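## Task

Pick up the wine glass on the table and hang it inverted on the rack so its stem lies fully within a free curl and it rests only on the wire. It fails if the glass is tossed or falls more than about a thumb's length, if any glass tips over while no gripper holds it, or if a blow as hard as such a fall reaches it. The second glass, already on the rack, must still hang upright in its own curl afterwards.

## Robot and tools

Robot: two six-joint arms with parallel-jaw grippers, left_arm and right_arm. Their bases sit near (+0.008, +0.372, 0) m and (-0.006, -0.344, 0) m in the scene frame. Scene frame: origin at table-top height halfway between the nominal bases, +x out across the table, +z up, left_arm on the +y side (arm names do not match image sides). All reported hand positions (metres) and quaternions (wxyz) use this frame and can be a few centimetres off, more when the arm is stretched out.

Row layout. Every motion row holds 14 numbers: seven for left_arm, then seven for right_arm. Within each arm the order is shoulder, elbow, wrist roll, wrist pitch, waist, wrist yaw, then gripper opening. The six joint numbers are offsets, not poses: each is measured from that arm's Joint targets as they were when the action or move began (not from the previous row), scaled so 1.0 equals 1.258 rad shoulder, 1.3 elbow, 2.022 wrist roll, 2.073 wrist pitch, 1.202 waist, 2.022 wrist yaw. Each number must lie in [-1, 1]. The gripper number is absolute: +1 fully open, -1 closed. Send 0 for joints you want to stay put, and resend the current gripper value to keep a grip unchanged, since 0 there means half open. Joint ranges (rad): waist -2.618 to 3.054, shoulder and elbow 0 to 3.142, wrist pitch and yaw -1.571 to 1.571, wrist roll -2.094 to 2.094. Asking for more than 0.059 rad beyond a range gets the action refused.

Tools.
- execute_actions(actions, cameras): actions is a list; each action is a list of up to 15 rows, one per 1/30 s step, the last row held to fill 15 steps. An empty list just reports state and images.
- move(target, speed, blend, opening_speed, blocking, cameras): target is one 14-number row or a list of up to 15 rows; all rows are offsets from the same starting Joint targets. Joints travel together, so the hand follows a curve, with no collision avoidance. speed is rad/s for the joint with the largest travel, 0.01 to 2, default 0.5 (one value or one per row). blend (rad) rounds corners in a list. opening_speed (at least 0.2 per second) ramps the gripper. blocking=false returns after about 0.5 s while the move continues.
- wait(seconds 0 to 10): lets time pass holding the last command.
- stop(): brakes a running move.
- zoom_image(camera, region [x0,y0,x1,y1], max 504x504 px): closer look at cam_high, cam_left_wrist or cam_right_wrist (each 896x504).
- read_manual(section): licence text only.
- finished_scene(scene): ends scene 1 or 2 for good; the glass must stay hung without help.

Result lines. Joint positions and Joint velocities list each arm in the joint order above, with a final gripper entry (opening in metres, 0.093 open, and its rate). Joint targets are the base for your next offsets. grip_measured is the gripper motor on the -1..+1 scale: pads meet near -0.94 and each millimetre of object width adds about 0.0208. Tool commands shows current gripper commands. Joint torques follow position order; entries 1, 2 and 5 wrap at ±28 N m. "joint sent to its limit" means a joint hit its end; "joint command not followed" means the clearance check trimmed targets. The move line reports done, off_target, moving, held or fault, plus the worst joint error. MOTOR HOT warns of heating; an OVER-TEMPERATURE FAULT folds that arm out of use for the scene.

Gripper geometry: fingers point along the gripper's +z axis and close along its y axis; end_effector_position is between the pads, about 1 cm short of the tips.

Motion limits: each step a joint can lead its measured angle by only 0.202 to 0.573 rad, and a target more than 200 mm from the current hand position is scaled back, so big changes need several actions. Friction and load can leave joints short, especially small turns.

Cautions: glass is fragile. Close gently (a value slightly below the width reading presses lightly; a sudden large drop squeezes hard), keep holding with the same number, lower onto the rack slowly, and open only once the stem is seated on the wire. Do not drop, fling, knock or push glasses or rack, do not let anything fall off the table, keep the arms from striking each other, and avoid holding stretched poses for long because motors heat. Thinking time lets the scene run, so plan in few calls.

Each tool is called after "Emit:" by a JSON object that holds its "api" and its "payload".

## Session

Emit:
{"api": "execute_actions", "payload": {"actions": []}}

Scene clock: 0.00 s.
left_arm: end_effector_position=(+0.2107, +0.1865, +0.1947) grip_measured=+1.000 end_effector_quat_wxyz=(+0.040, +0.297, +0.951, -0.080) | right_arm: end_effector_position=(+0.2309, -0.5403, +0.1996) grip_measured=+1.000 end_effector_quat_wxyz=(+0.270, +0.698, +0.663, -0.015)
Joint names: [shoulder, elbow, wrist roll, wrist pitch, waist, wrist yaw]
Joint positions: left_arm=[1.481 1.47 -0.069 -1.426 -0.664 0.121 0.093] | right_arm=[1.245 1.178 0.964 -0.97 -0.638 0.126 0.093]
Joint velocities: within noise
Joint torques (N m): no reading
Heat: left arm: 34 °C; right arm: 37 °C.
Joint targets: left_arm=[1.472 1.480 -0.069 -1.424 -0.664 0.121] | right_arm=[1.241 1.187 0.965 -0.970 -0.638 0.126]
Tool commands: left_gripper/opening=+1.0 right_gripper/opening=+1.0

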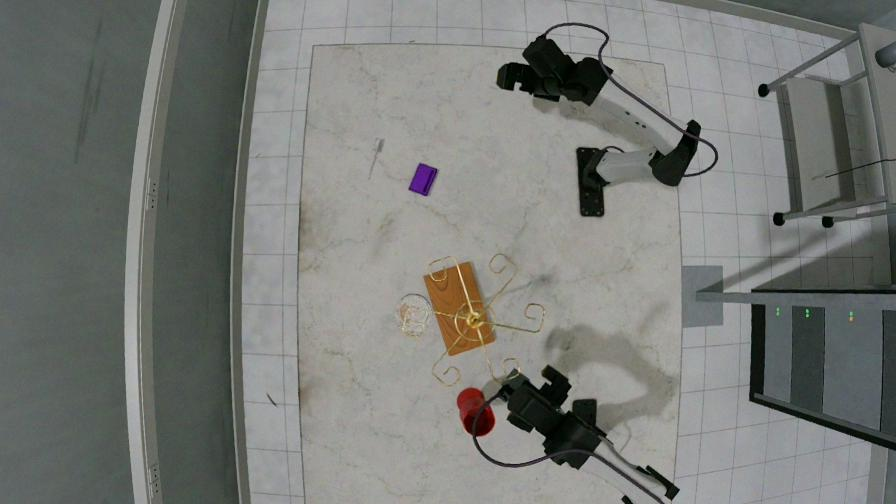

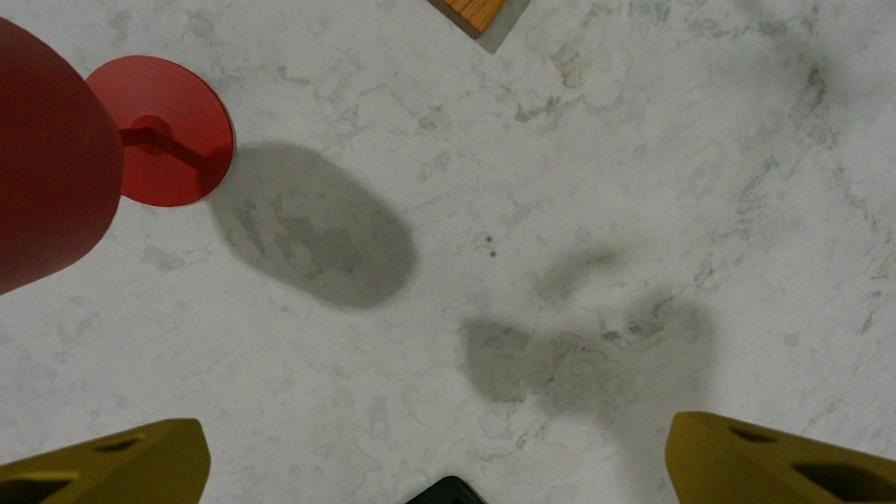

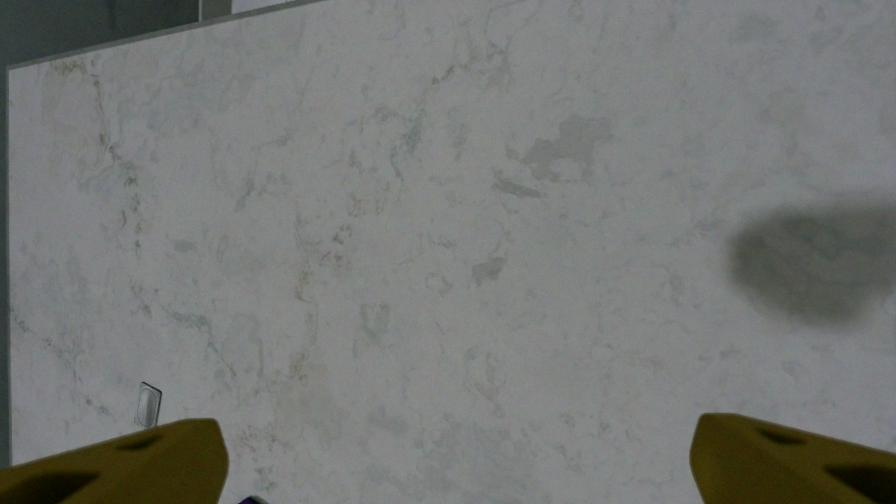

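Emit:
{"api": "zoom_image", "payload": {"camera": "cam_high", "region": [380, 240, 580, 450]}}

Emit:
{"api": "zoom_image", "payload": {"camera": "cam_left_wrist", "region": [0, 0, 300, 320]}}

Scaled by 2.400 from the camera's 896x504 image, which has a finer 1280x720 frame.

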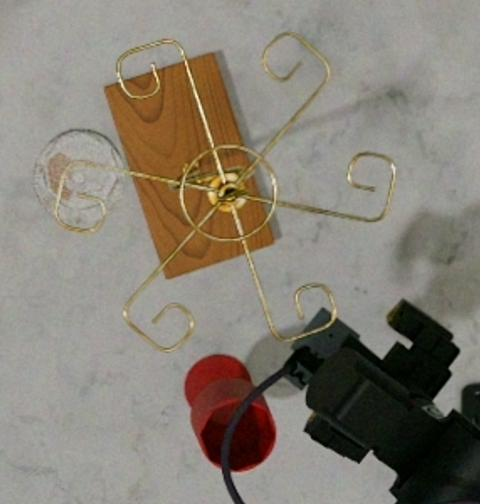

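Scaled by 1.575 from the camera's 896x504 image, which has a finer 1280x720 frame.

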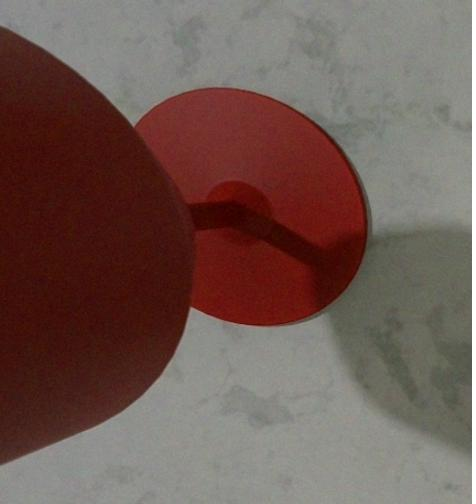

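Emit:
{"api": "move", "payload": {"target": [[-0.135,-0.346,0,0.06,1.0,0,1,-0.345,-0.075,-0.477,0.332,1.0,-0.062,1],[-0.135,-0.346,0.811,0.06,1.0,0.715,1,-0.345,-0.075,-0.477,0.332,1.0,-0.062,1]], "speed": 1.0, "blend": 0.3}}

Emit:
{"api": "move", "payload": {"target": [0,0,0,0,0.057,0,1,0,0,0,0,0.321,0,1], "speed": 0.8}}

Scene clock: 249.43 s.
left_arm: end_effector_position=(+0.2701, +0.3309, +0.2809) grip_measured=+1.000 end_effector_quat_wxyz=(+0.602, +0.343, +0.626, -0.358) | right_arm: end_effector_position=(+0.2455, -0.1847, +0.4316) grip_measured=+1.000 end_effector_quat_wxyz=(+0.677, -0.194, +0.682, +0.198)
Joint names: [shoulder, elbow, wrist roll, wrist pitch, waist, wrist yaw]
Joint positions: left_arm=[1.324 1.039 1.561 -1.311 0.533 1.551 0.093] | right_arm=[0.81 1.103 0.007 -0.299 0.557 0.011 0.093]
Joint velocities: within noise
Joint torques (N m): left_arm=[-6.37 3.86 0.08 0.34 0.1 0.68] | right_arm=[-0.87 4.92 -0.17 1.95 0.66 -0.29]
Heat: left arm: 38 °C; right arm: 42 °C.
Joint targets: left_arm=[1.302 1.030 1.571 -1.300 0.538 1.567] | right_arm=[0.807 1.089 0.000 -0.282 0.564 0.001]
move: done
camera_calibration:
cam_left_wrist: T_world_to_cam=[[-0.866599, -0.498314, 0.0262582, 0.392913], [-0.234212, 0.359716, -0.903188, 0.238116], [0.440626, -0.788852, -0.428441, 0.342886], [0, 0, 0, 1]] pos_world=[0.245183, 0.380626, 0.351653]
cam_right_wrist: T_world_to_cam=[[0.522505, -0.851379, -0.046276, -0.263868], [-0.373427, -0.179711, -0.910086, 0.491437], [0.766512, 0.492805, -0.411828, 0.158412], [0, 0, 0, 1]] pos_world=[0.199964, -0.214401, 0.500278]

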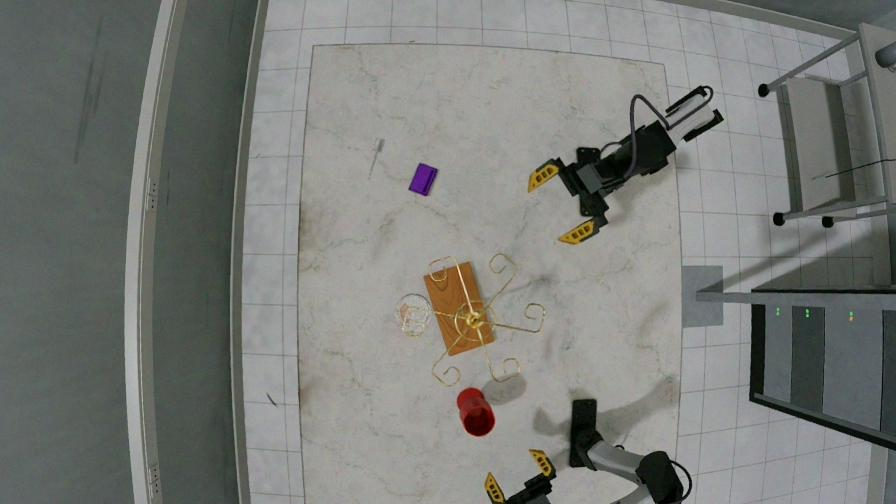

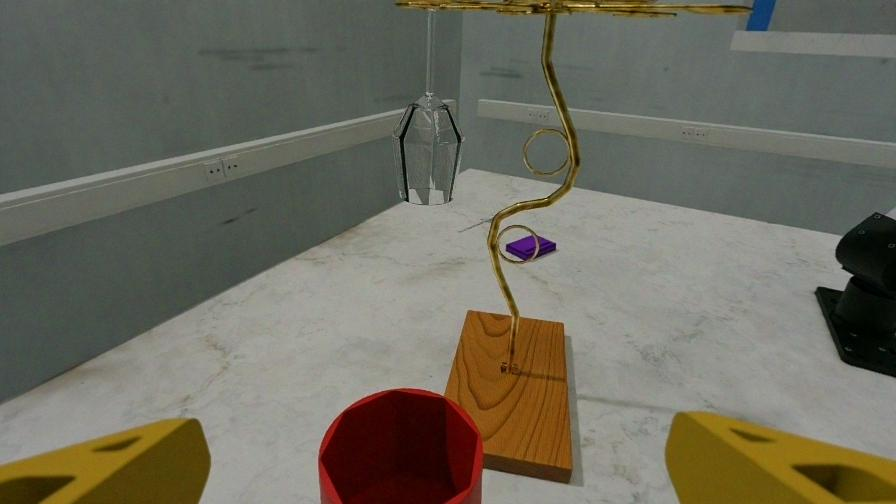

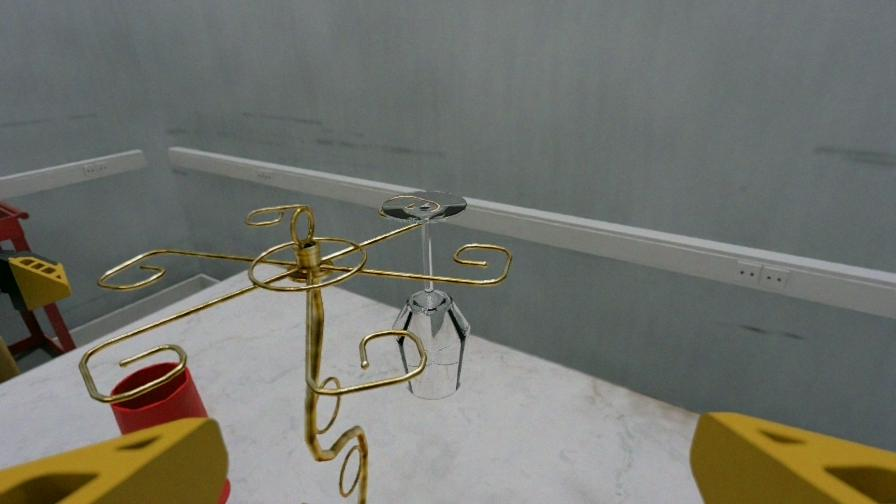

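Scene clock: 250.37 s.
left_arm: end_effector_position=(+0.2723, +0.3487, +0.2810) grip_measured=+1.000 end_effector_quat_wxyz=(+0.614, +0.322, +0.637, -0.337) | right_arm: end_effector_position=(+0.1664, -0.1015, +0.4317) grip_measured=+1.000 end_effector_quat_wxyz=(+0.626, -0.322, +0.631, +0.325)
Joint names: [shoulder, elbow, wrist roll, wrist pitch, waist, wrist yaw]
Joint positions: left_arm=[1.324 1.039 1.562 -1.311 0.601 1.552 0.093] | right_arm=[0.81 1.103 0.007 -0.298 0.943 0.007 0.093]
Joint velocities: within noise
Joint torques (N m): left_arm=[-6.45 3.97 0.02 0.34 0.16 0.7] | right_arm=[-0.88 4.9 -0.16 1.94 0.62 -0.24]
Heat: left arm: 38 °C; right arm: 42 °C.
Joint targets: left_arm=[1.302 1.030 1.571 -1.300 0.606 1.567] | right_arm=[0.807 1.089 0.000 -0.282 0.950 0.001]
move: done
camera_calibration:
cam_left_wrist: T_world_to_cam=[[-0.831028, -0.555646, 0.0254874, 0.41417], [-0.256992, 0.342914, -0.90353, 0.244491], [0.493303, -0.757408, -0.427767, 0.330537], [0, 0, 0, 1]] pos_world=[0.243964, 0.396644, 0.351742]
cam_right_wrist: T_world_to_cam=[[0.806901, -0.588898, -0.0459231, -0.172528], [-0.276636, -0.30806, -0.910259, 0.447886], [0.521903, 0.747193, -0.411484, 0.244433], [0, 0, 0, 1]] pos_world=[0.135544, -0.146265, 0.50035]

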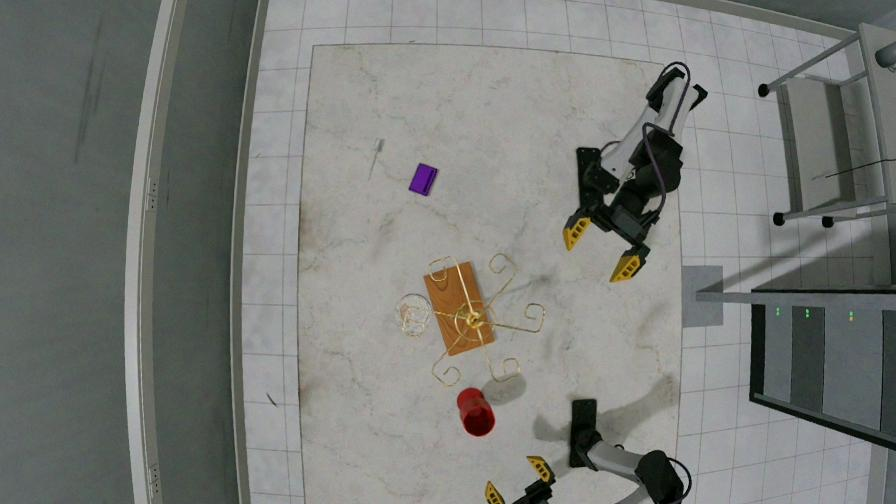

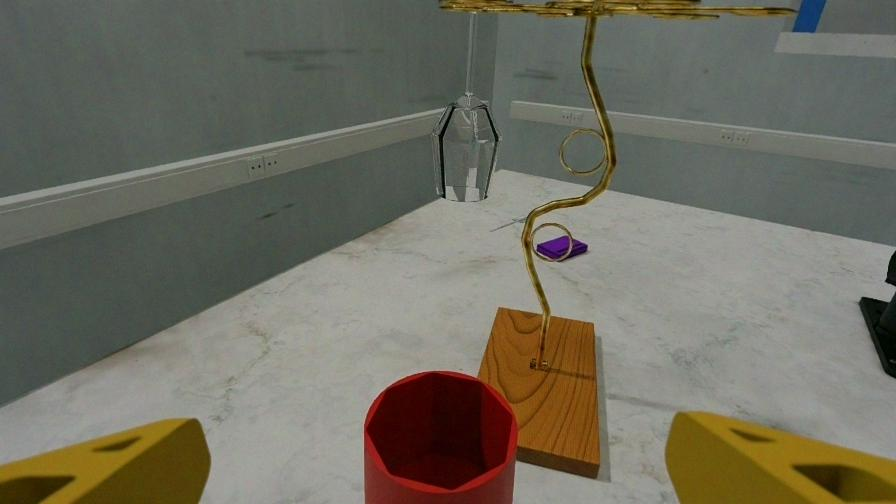

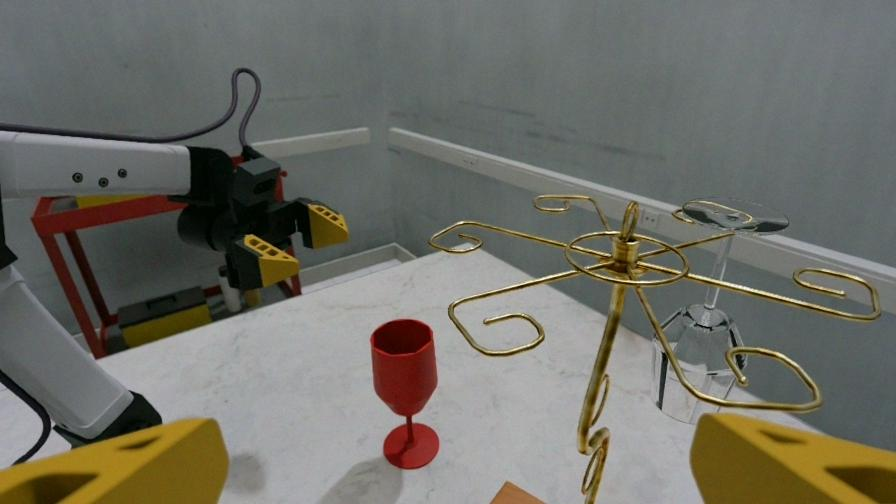

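Emit:
{"api": "zoom_image", "payload": {"camera": "cam_high", "region": [470, 300, 550, 390]}}

Emit:
{"api": "zoom_image", "payload": {"camera": "cam_right_wrist", "region": [420, 180, 680, 370]}}

Scaled by 5.600 from the camera's 896x504 image, which has a finer 1280x720 frame.

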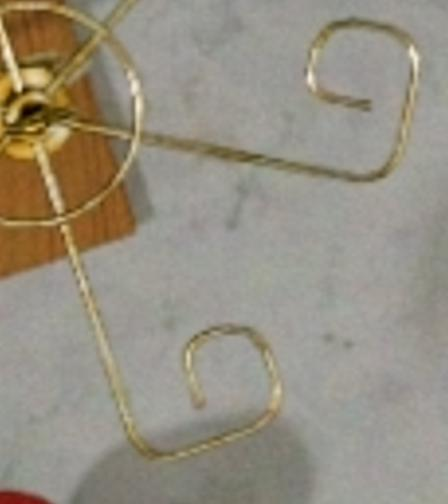

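Scaled by 1.938 from the camera's 896x504 image, which has a finer 1280x720 frame.

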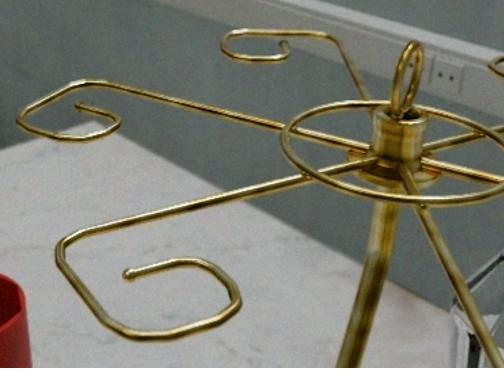

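Emit:
{"api": "move", "payload": {"target": [[0.2,-0.355,0,0.352,0.015,0,1,0,0,0,0,0,0,1],[0.36,-0.165,0,0.330,-0.176,0,1,0,0,0,0,0,0,1]], "speed": 0.9, "blend": 0.1, "cameras": ["cam_left_wrist", "cam_right_wrist"]}}

Emit:
{"api": "zoom_image", "payload": {"camera": "cam_right_wrist", "region": [310, 300, 510, 480]}}

Scene clock: 333.57 s.
left_arm: end_effector_position=(+0.3098, +0.3155, +0.1326) grip_measured=+1.000 end_effector_quat_wxyz=(+0.583, +0.392, +0.594, -0.391) | right_arm: end_effector_position=(+0.1664, -0.1015, +0.4317) grip_measured=+1.000 end_effector_quat_wxyz=(+0.626, -0.322, +0.631, +0.325)
Joint names: [shoulder, elbow, wrist roll, wrist pitch, waist, wrist yaw]
Joint positions: left_arm=[1.745 0.794 1.563 -0.62 0.397 1.557 0.093] | right_arm=[0.81 1.103 0.007 -0.298 0.943 0.007 0.093]
Joint velocities: within noise
Joint torques (N m): left_arm=[-6 5.16 0 0.25 -0.72 0.64] | right_arm=[-0.95 4.98 -0.16 1.92 0.53 -0.23]
Heat: left arm: 36 °C; right arm: 39 °C.
Joint targets: left_arm=[1.755 0.815 1.571 -0.616 0.395 1.567] | right_arm=[0.807 1.089 0.000 -0.282 0.950 0.001]
move: done
camera_calibration:
cam_left_wrist: T_world_to_cam=[[-0.926559, -0.376148, -0.000883448, 0.407096], [-0.158623, 0.392862, -0.905813, 0.0855001], [0.341067, -0.83915, -0.423676, 0.295876], [0, 0, 0, 1]] pos_world=[0.289847, 0.367822, 0.203162]
cam_right_wrist: T_world_to_cam=[[0.806911, -0.588884, -0.0459299, -0.172521], [-0.276436, -0.307776, -0.910416, 0.448034], [0.521993, 0.747322, -0.411137, 0.244319], [0, 0, 0, 1]] pos_world=[0.135529, -0.146286, 0.500421]
Images, in order (width x height): cam_left_wrist 896x504, cam_right_wrist 896x504.

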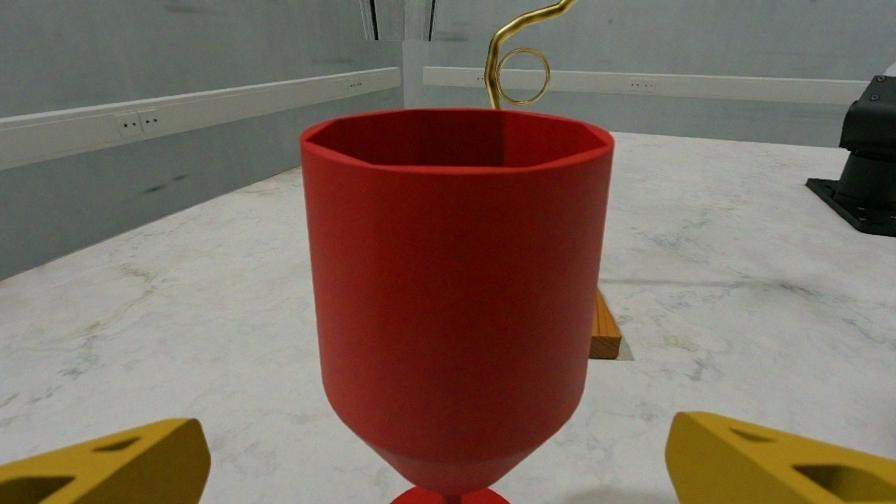

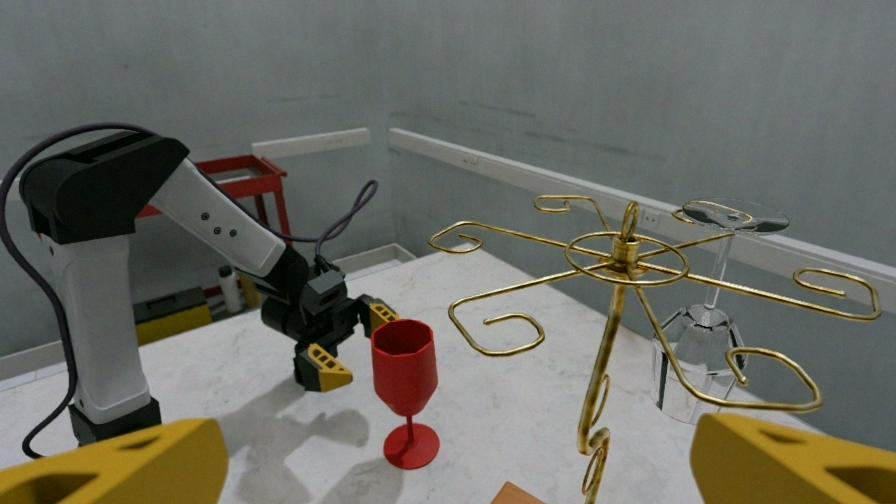

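Scaled by 2.520 from the camera's 896x504 image, which has a finer 1280x720 frame.

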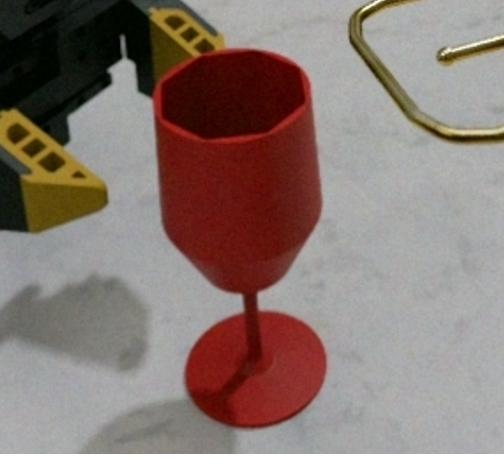

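Emit:
{"api": "move", "payload": {"target": [[0.103,0.138,0,-0.021,-0.183,0,1,0,0,0,0,0,0,1],[0.103,0.138,0,-0.021,-0.183,0,0.2,0,0,0,0,0,0,1]], "speed": 0.4, "opening_speed": 0.8, "cameras": ["cam_left_wrist", "cam_right_wrist"]}}

Scene clock: 355.97 s.
left_arm: end_effector_position=(+0.3311, +0.2576, +0.1336) grip_measured=+0.564 end_effector_quat_wxyz=(+0.539, +0.460, +0.544, -0.449) | right_arm: end_effector_position=(+0.1664, -0.1015, +0.4318) grip_measured=+1.000 end_effector_quat_wxyz=(+0.626, -0.322, +0.631, +0.325)
Joint names: [shoulder, elbow, wrist roll, wrist pitch, waist, wrist yaw]
Joint positions: left_arm=[1.874 0.97 1.563 -0.651 0.175 1.557 0.072] | right_arm=[0.81 1.103 0.007 -0.298 0.943 0.007 0.093]
Joint velocities: within noise
Joint torques (N m): left_arm=[-7.94 5.81 0.01 0.2 -0.51 0.62] | right_arm=[-0.91 5.01 -0.14 1.96 0.64 -0.22]
Heat: left arm: 35 °C; right arm: 39 °C.
Joint targets: left_arm=[1.884 0.994 1.571 -0.659 0.174 1.567] | right_arm=[0.807 1.089 0.000 -0.282 0.950 0.001]
move: done
camera_calibration:
cam_left_wrist: T_world_to_cam=[[-0.986516, -0.162865, -0.0161409, 0.371989], [-0.054611, 0.420547, -0.905626, 0.0708805], [0.154283, -0.892533, -0.42377, 0.316015], [0, 0, 0, 1]] pos_world=[0.322089, 0.312829, 0.204113]
cam_right_wrist: T_world_to_cam=[[0.806922, -0.58887, -0.0459367, -0.172514], [-0.276236, -0.307492, -0.910573, 0.448181], [0.522083, 0.74745, -0.410789, 0.244204], [0, 0, 0, 1]] pos_world=[0.135515, -0.146307, 0.500493]
Images, in order (width x height): cam_left_wrist 896x504, cam_right_wrist 896x504.

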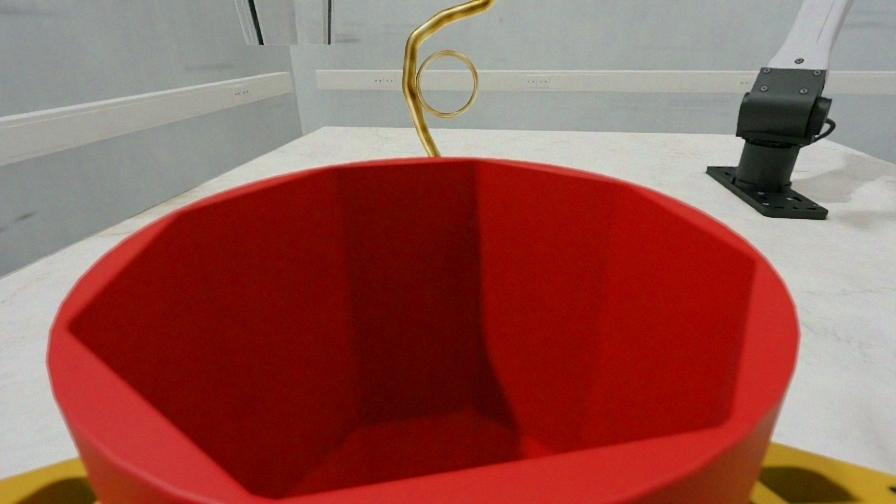

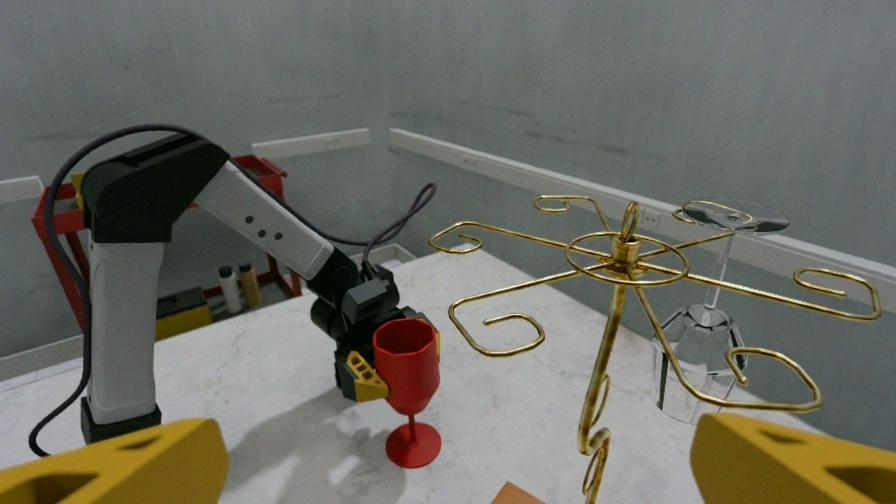

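Emit:
{"api": "move", "payload": {"target": [[-0.145,0.272,0,-0.253,0,0,0.2,0,0,0,0,0,0,1],[-0.202,0.205,-1.0,-0.2455,-0.186,0,0.2,0,0,0,0,0,0,1]], "speed": [0.4,1.0], "blend": 0.06, "cameras": []}}

Emit:
{"api": "move", "payload": {"target": [[0,0,-0.554,0,0,0,0.2,0,0,0,0,0,0,1],[0,0,-0.554,0,-0.126,0,0.2,0,0,0,0,0,0,1]], "speed": [1.0,0.4], "cameras": ["cam_high","cam_right_wrist"]}}

Emit:
{"api": "zoom_image", "payload": {"camera": "cam_right_wrist", "region": [300, 150, 580, 400]}}

Scene clock: 421.57 s.
left_arm: end_effector_position=(+0.2944, +0.1900, +0.2604) grip_measured=+0.554 end_effector_quat_wxyz=(-0.165, -0.136, +0.699, -0.682) | right_arm: end_effector_position=(+0.1664, -0.1015, +0.4318) grip_measured=+1.000 end_effector_quat_wxyz=(+0.626, -0.322, +0.631, +0.325)
Joint names: [shoulder, elbow, wrist roll, wrist pitch, waist, wrist yaw]
Joint positions: left_arm=[1.667 1.269 -0.435 -1.168 -0.045 1.557 0.072] | right_arm=[0.81 1.103 0.007 -0.298 0.943 0.007 0.093]
Joint velocities: within noise
Joint torques (N m): left_arm=[-11.17 3.97 -0.22 0.26 -0.8 0.64] | right_arm=[-0.91 4.85 -0.19 1.98 0.39 -0.23]
Heat: left arm: 38 °C; right arm: 41 °C.
Joint targets: left_arm=[1.630 1.261 -0.451 -1.168 -0.049 1.567] | right_arm=[0.807 1.089 0.000 -0.282 0.950 0.001]
move: off_target (left_arm); left_arm: the shoulder is farthest, 0.037 rad from its target
No camera images: "cameras" was empty.

Scene clock: 423.63 s.
left_arm: end_effector_position=(+0.2629, +0.1480, +0.2602) grip_measured=+0.553 end_effector_quat_wxyz=(+0.540, +0.447, -0.555, +0.448) | right_arm: end_effector_position=(+0.1664, -0.1015, +0.4319) grip_measured=+1.000 end_effector_quat_wxyz=(+0.626, -0.322, +0.631, +0.325)
Joint names: [shoulder, elbow, wrist roll, wrist pitch, waist, wrist yaw]
Joint positions: left_arm=[1.667 1.268 -1.56 -1.168 -0.199 1.557 0.072] | right_arm=[0.81 1.103 0.007 -0.297 0.943 0.007 0.093]
Joint velocities: within noise
Joint torques (N m): left_arm=[-11.22 3.96 -0.17 0.27 -0.66 0.62] | right_arm=[-0.9 4.83 -0.21 1.97 0.44 -0.2]
Heat: left arm: 38 °C; right arm: 41 °C.
Joint targets: left_arm=[1.630 1.261 -1.571 -1.168 -0.200 1.567] | right_arm=[0.807 1.089 0.000 -0.282 0.950 0.001]
move: off_target (left_arm); left_arm: the shoulder is farthest, 0.037 rad from its target
camera_calibration:
cam_right_wrist: T_world_to_cam=[[0.806932, -0.588855, -0.0459435, -0.172507], [-0.276037, -0.307207, -0.910729, 0.448329], [0.522173, 0.747578, -0.410441, 0.244089], [0, 0, 0, 1]] pos_world=[0.1355, -0.146328, 0.500565]
Images, in order (width x height): cam_high 896x504, cam_right_wrist 896x504.

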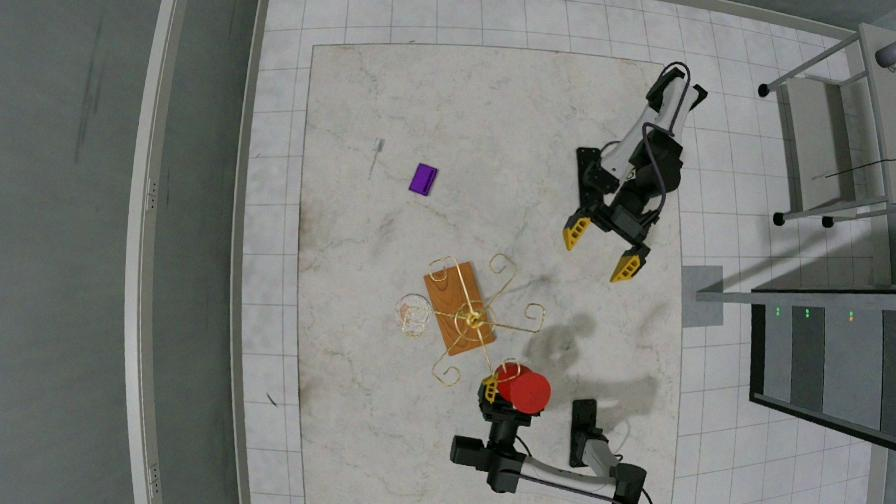

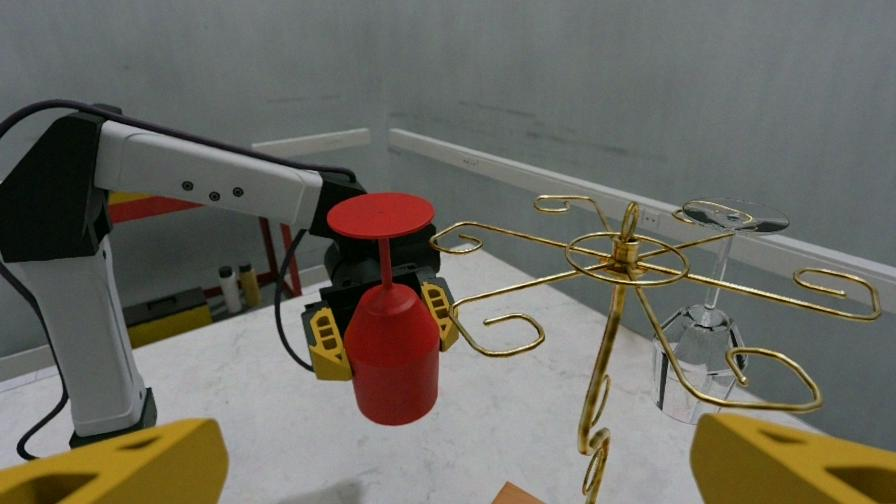

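Scaled by 1.800 from the camera's 896x504 image, which has a finer 1280x720 frame.

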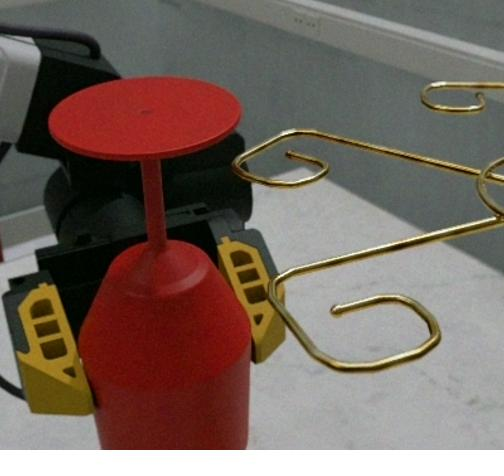

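Emit:
{"api": "move", "payload": {"target": [[0.206,0.245,0,-0.030,-0.187,0,0.2,0,0,0,0,0,0,1],[0.3275,0.413,0,-0.062,-0.128,0,0.2,0,0,0,0,0,0,1],[0.249,0.304,0,-0.041,-0.060,0,0.2,0,0,0,0,0,0,1]], "speed": 0.35, "blend": 0.02, "cameras": ["cam_right_wrist"]}}

Emit:
{"api": "zoom_image", "payload": {"camera": "cam_right_wrist", "region": [390, 170, 590, 350]}}

Scene clock: 454.37 s.
left_arm: end_effector_position=(+0.3248, +0.1072, +0.2574) grip_measured=+0.553 end_effector_quat_wxyz=(+0.563, +0.433, -0.565, +0.421) | right_arm: end_effector_position=(+0.1664, -0.1015, +0.4319) grip_measured=+1.000 end_effector_quat_wxyz=(+0.626, -0.322, +0.631, +0.325)
Joint names: [shoulder, elbow, wrist roll, wrist pitch, waist, wrist yaw]
Joint positions: left_arm=[1.989 1.665 -1.562 -1.267 -0.274 1.559 0.072] | right_arm=[0.81 1.103 0.007 -0.297 0.943 0.007 0.093]
Joint velocities: within noise
Joint torques (N m): left_arm=[-15.05 4.03 -0.12 0.35 -0.28 0.59] | right_arm=[-0.9 4.86 -0.18 1.92 0.49 -0.27]
Heat: left arm: 40 °C; right arm: 41 °C.
Joint targets: left_arm=[1.944 1.656 -1.571 -1.253 -0.272 1.567] | right_arm=[0.807 1.089 0.000 -0.282 0.950 0.001]
move: off_target (left_arm); left_arm: the shoulder is farthest, 0.046 rad from its target
camera_calibration:
cam_right_wrist: T_world_to_cam=[[0.806932, -0.588855, -0.0459435, -0.172507], [-0.276037, -0.307207, -0.910729, 0.448329], [0.522173, 0.747578, -0.410441, 0.244089], [0, 0, 0, 1]] pos_world=[0.1355, -0.146328, 0.500565]
Images, in order (width x height): cam_right_wrist 896x504.

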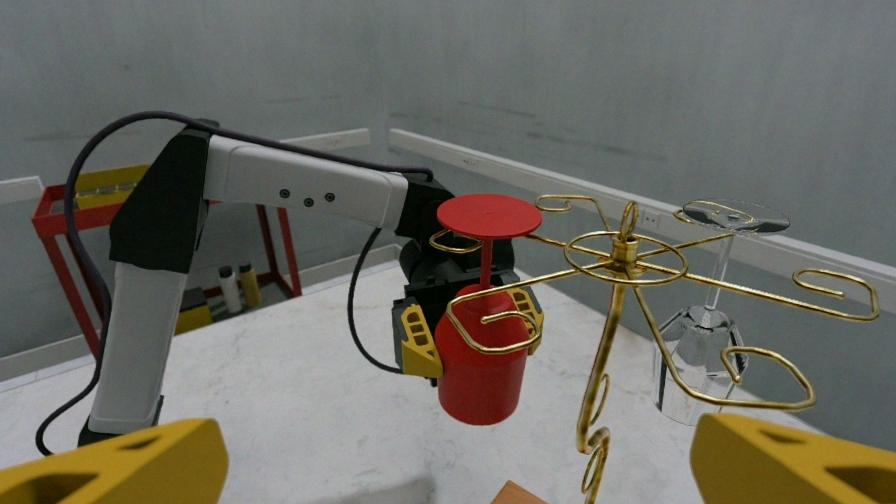

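Scaled by 2.520 from the camera's 896x504 image, which has a finer 1280x720 frame.

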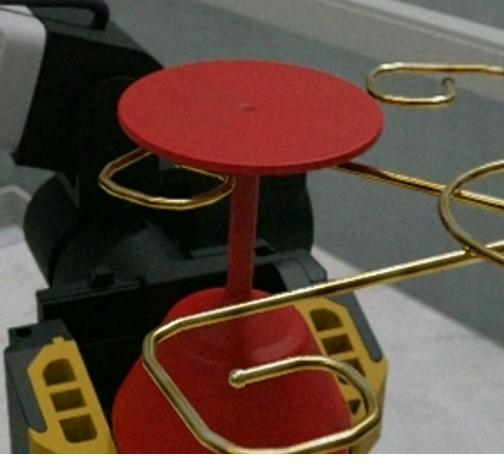

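Emit:
{"api": "move", "payload": {"target": [[-0.036,-0.049,0,0.009,0.008,0,0.2,0,0,0,0,0,0,1],[-0.0945,-0.127,0,0.022,-0.0155,0,0.2,0,0,0,0,0,0,1]], "speed": 0.25, "blend": 0.01, "cameras": ["cam_right_wrist"]}}

Emit:
{"api": "zoom_image", "payload": {"camera": "cam_right_wrist", "region": [390, 170, 590, 350]}}

Scene clock: 494.27 s.
left_arm: end_effector_position=(+0.2913, +0.1117, +0.2578) grip_measured=+0.553 end_effector_quat_wxyz=(+0.566, +0.429, -0.567, +0.416) | right_arm: end_effector_position=(+0.1664, -0.1015, +0.4319) grip_measured=+1.000 end_effector_quat_wxyz=(+0.626, -0.322, +0.631, +0.325)
Joint names: [shoulder, elbow, wrist roll, wrist pitch, waist, wrist yaw]
Joint positions: left_arm=[1.867 1.499 -1.567 -1.221 -0.288 1.559 0.072] | right_arm=[0.81 1.103 0.007 -0.297 0.943 0.007 0.093]
Joint velocities: within noise
Joint torques (N m): left_arm=[-13.79 3.89 -0.11 0.27 -0.72 0.62] | right_arm=[-0.83 4.98 -0.18 1.92 0.5 -0.22]
Heat: left arm: 54 °C; right arm: 42 °C.
Joint targets: left_arm=[1.825 1.491 -1.571 -1.208 -0.291 1.567] | right_arm=[0.807 1.089 0.000 -0.282 0.950 0.001]
move: off_target (left_arm); left_arm: the shoulder is farthest, 0.042 rad from its target
camera_calibration:
cam_right_wrist: T_world_to_cam=[[0.806932, -0.588855, -0.0459435, -0.172507], [-0.276037, -0.307207, -0.910729, 0.448329], [0.522173, 0.747578, -0.410441, 0.244089], [0, 0, 0, 1]] pos_world=[0.1355, -0.146328, 0.500565]
Images, in order (width x height): cam_right_wrist 896x504.

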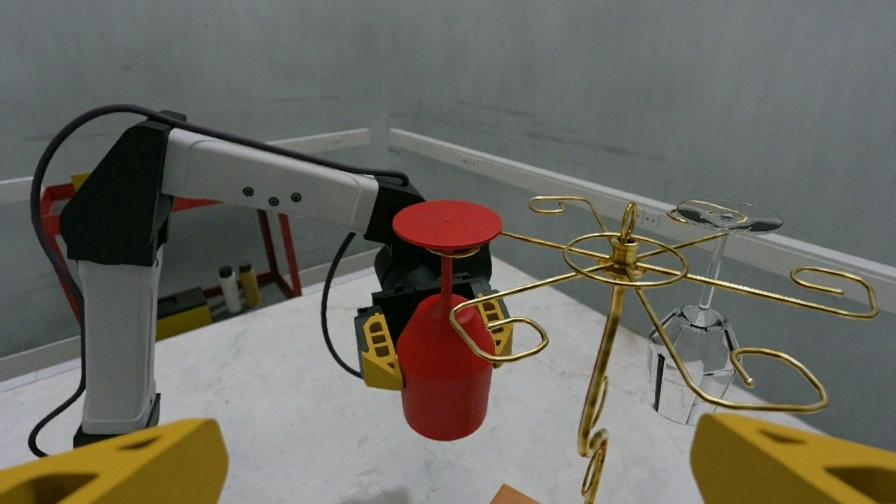

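Scaled by 2.520 from the camera's 896x504 image, which has a finer 1280x720 frame.

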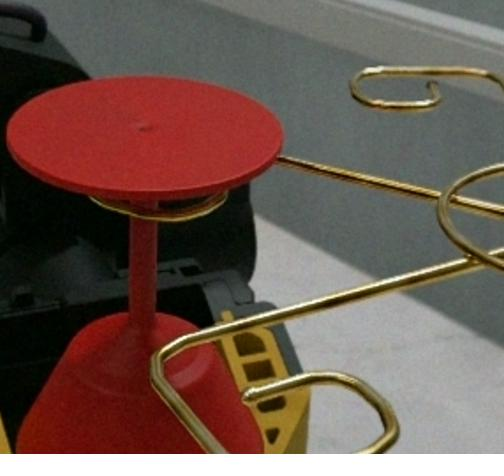

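Emit:
{"api": "move", "payload": {"target": [[0.004,-0.036,0,0.024,0,0,0.2,0,0,0,0,0,0,1],[0.004,-0.036,0,0.024,0,0,1,0,0,0,0,0,0,1],[-0.186,-0.296,0,0.072,0.233,0,1,0,0,0,0,0,0,1]], "speed": [0.1,0.3,0.5], "opening_speed": 1.5, "cameras": ["cam_right_wrist"]}}

Scene clock: 509.60 s.
left_arm: end_effector_position=(+0.2813, +0.1994, +0.2367) grip_measured=+1.000 end_effector_quat_wxyz=(+0.504, +0.498, -0.503, +0.495) | right_arm: end_effector_position=(+0.1664, -0.1015, +0.4319) grip_measured=+1.000 end_effector_quat_wxyz=(+0.626, -0.322, +0.631, +0.325)
Joint names: [shoulder, elbow, wrist roll, wrist pitch, waist, wrist yaw]
Joint positions: left_arm=[1.62 1.115 -1.568 -1.072 -0.013 1.568 0.093] | right_arm=[0.81 1.103 0.007 -0.297 0.943 0.007 0.093]
Joint velocities: within noise
Joint torques (N m): left_arm=[-9.87 3.81 -0.08 0.36 -0.08 0.54] | right_arm=[-0.96 4.96 -0.16 1.87 0.57 -0.24]
Heat: left arm: 52 °C; right arm: 42 °C.
Joint targets: left_arm=[1.591 1.106 -1.571 -1.058 -0.011 1.567] | right_arm=[0.807 1.089 0.000 -0.282 0.950 0.001]
move: done
camera_calibration:
cam_right_wrist: T_world_to_cam=[[0.806932, -0.588855, -0.0459435, -0.172507], [-0.276037, -0.307207, -0.910729, 0.448329], [0.522173, 0.747578, -0.410441, 0.244089], [0, 0, 0, 1]] pos_world=[0.1355, -0.146328, 0.500565]
Images, in order (width x height): cam_right_wrist 896x504.

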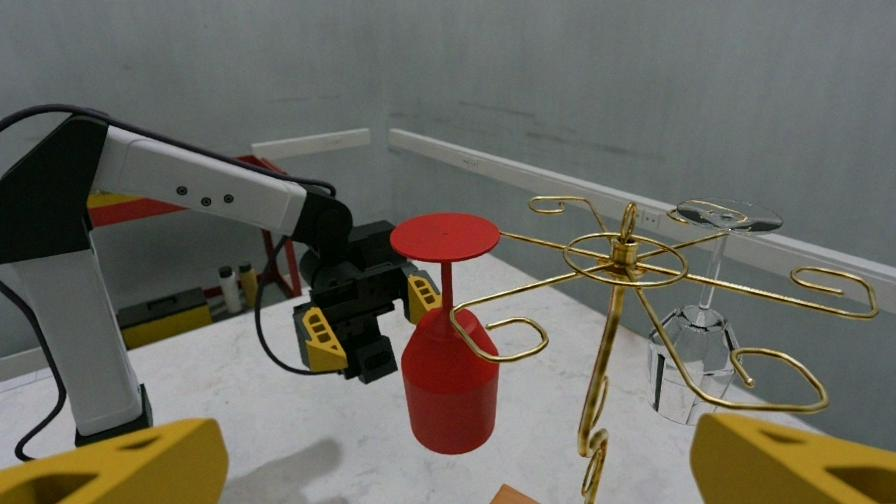

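Hanging.

Emit:
{"api": "finished_scene", "payload": {"scene": 1}}

The scene is finished: the task was done.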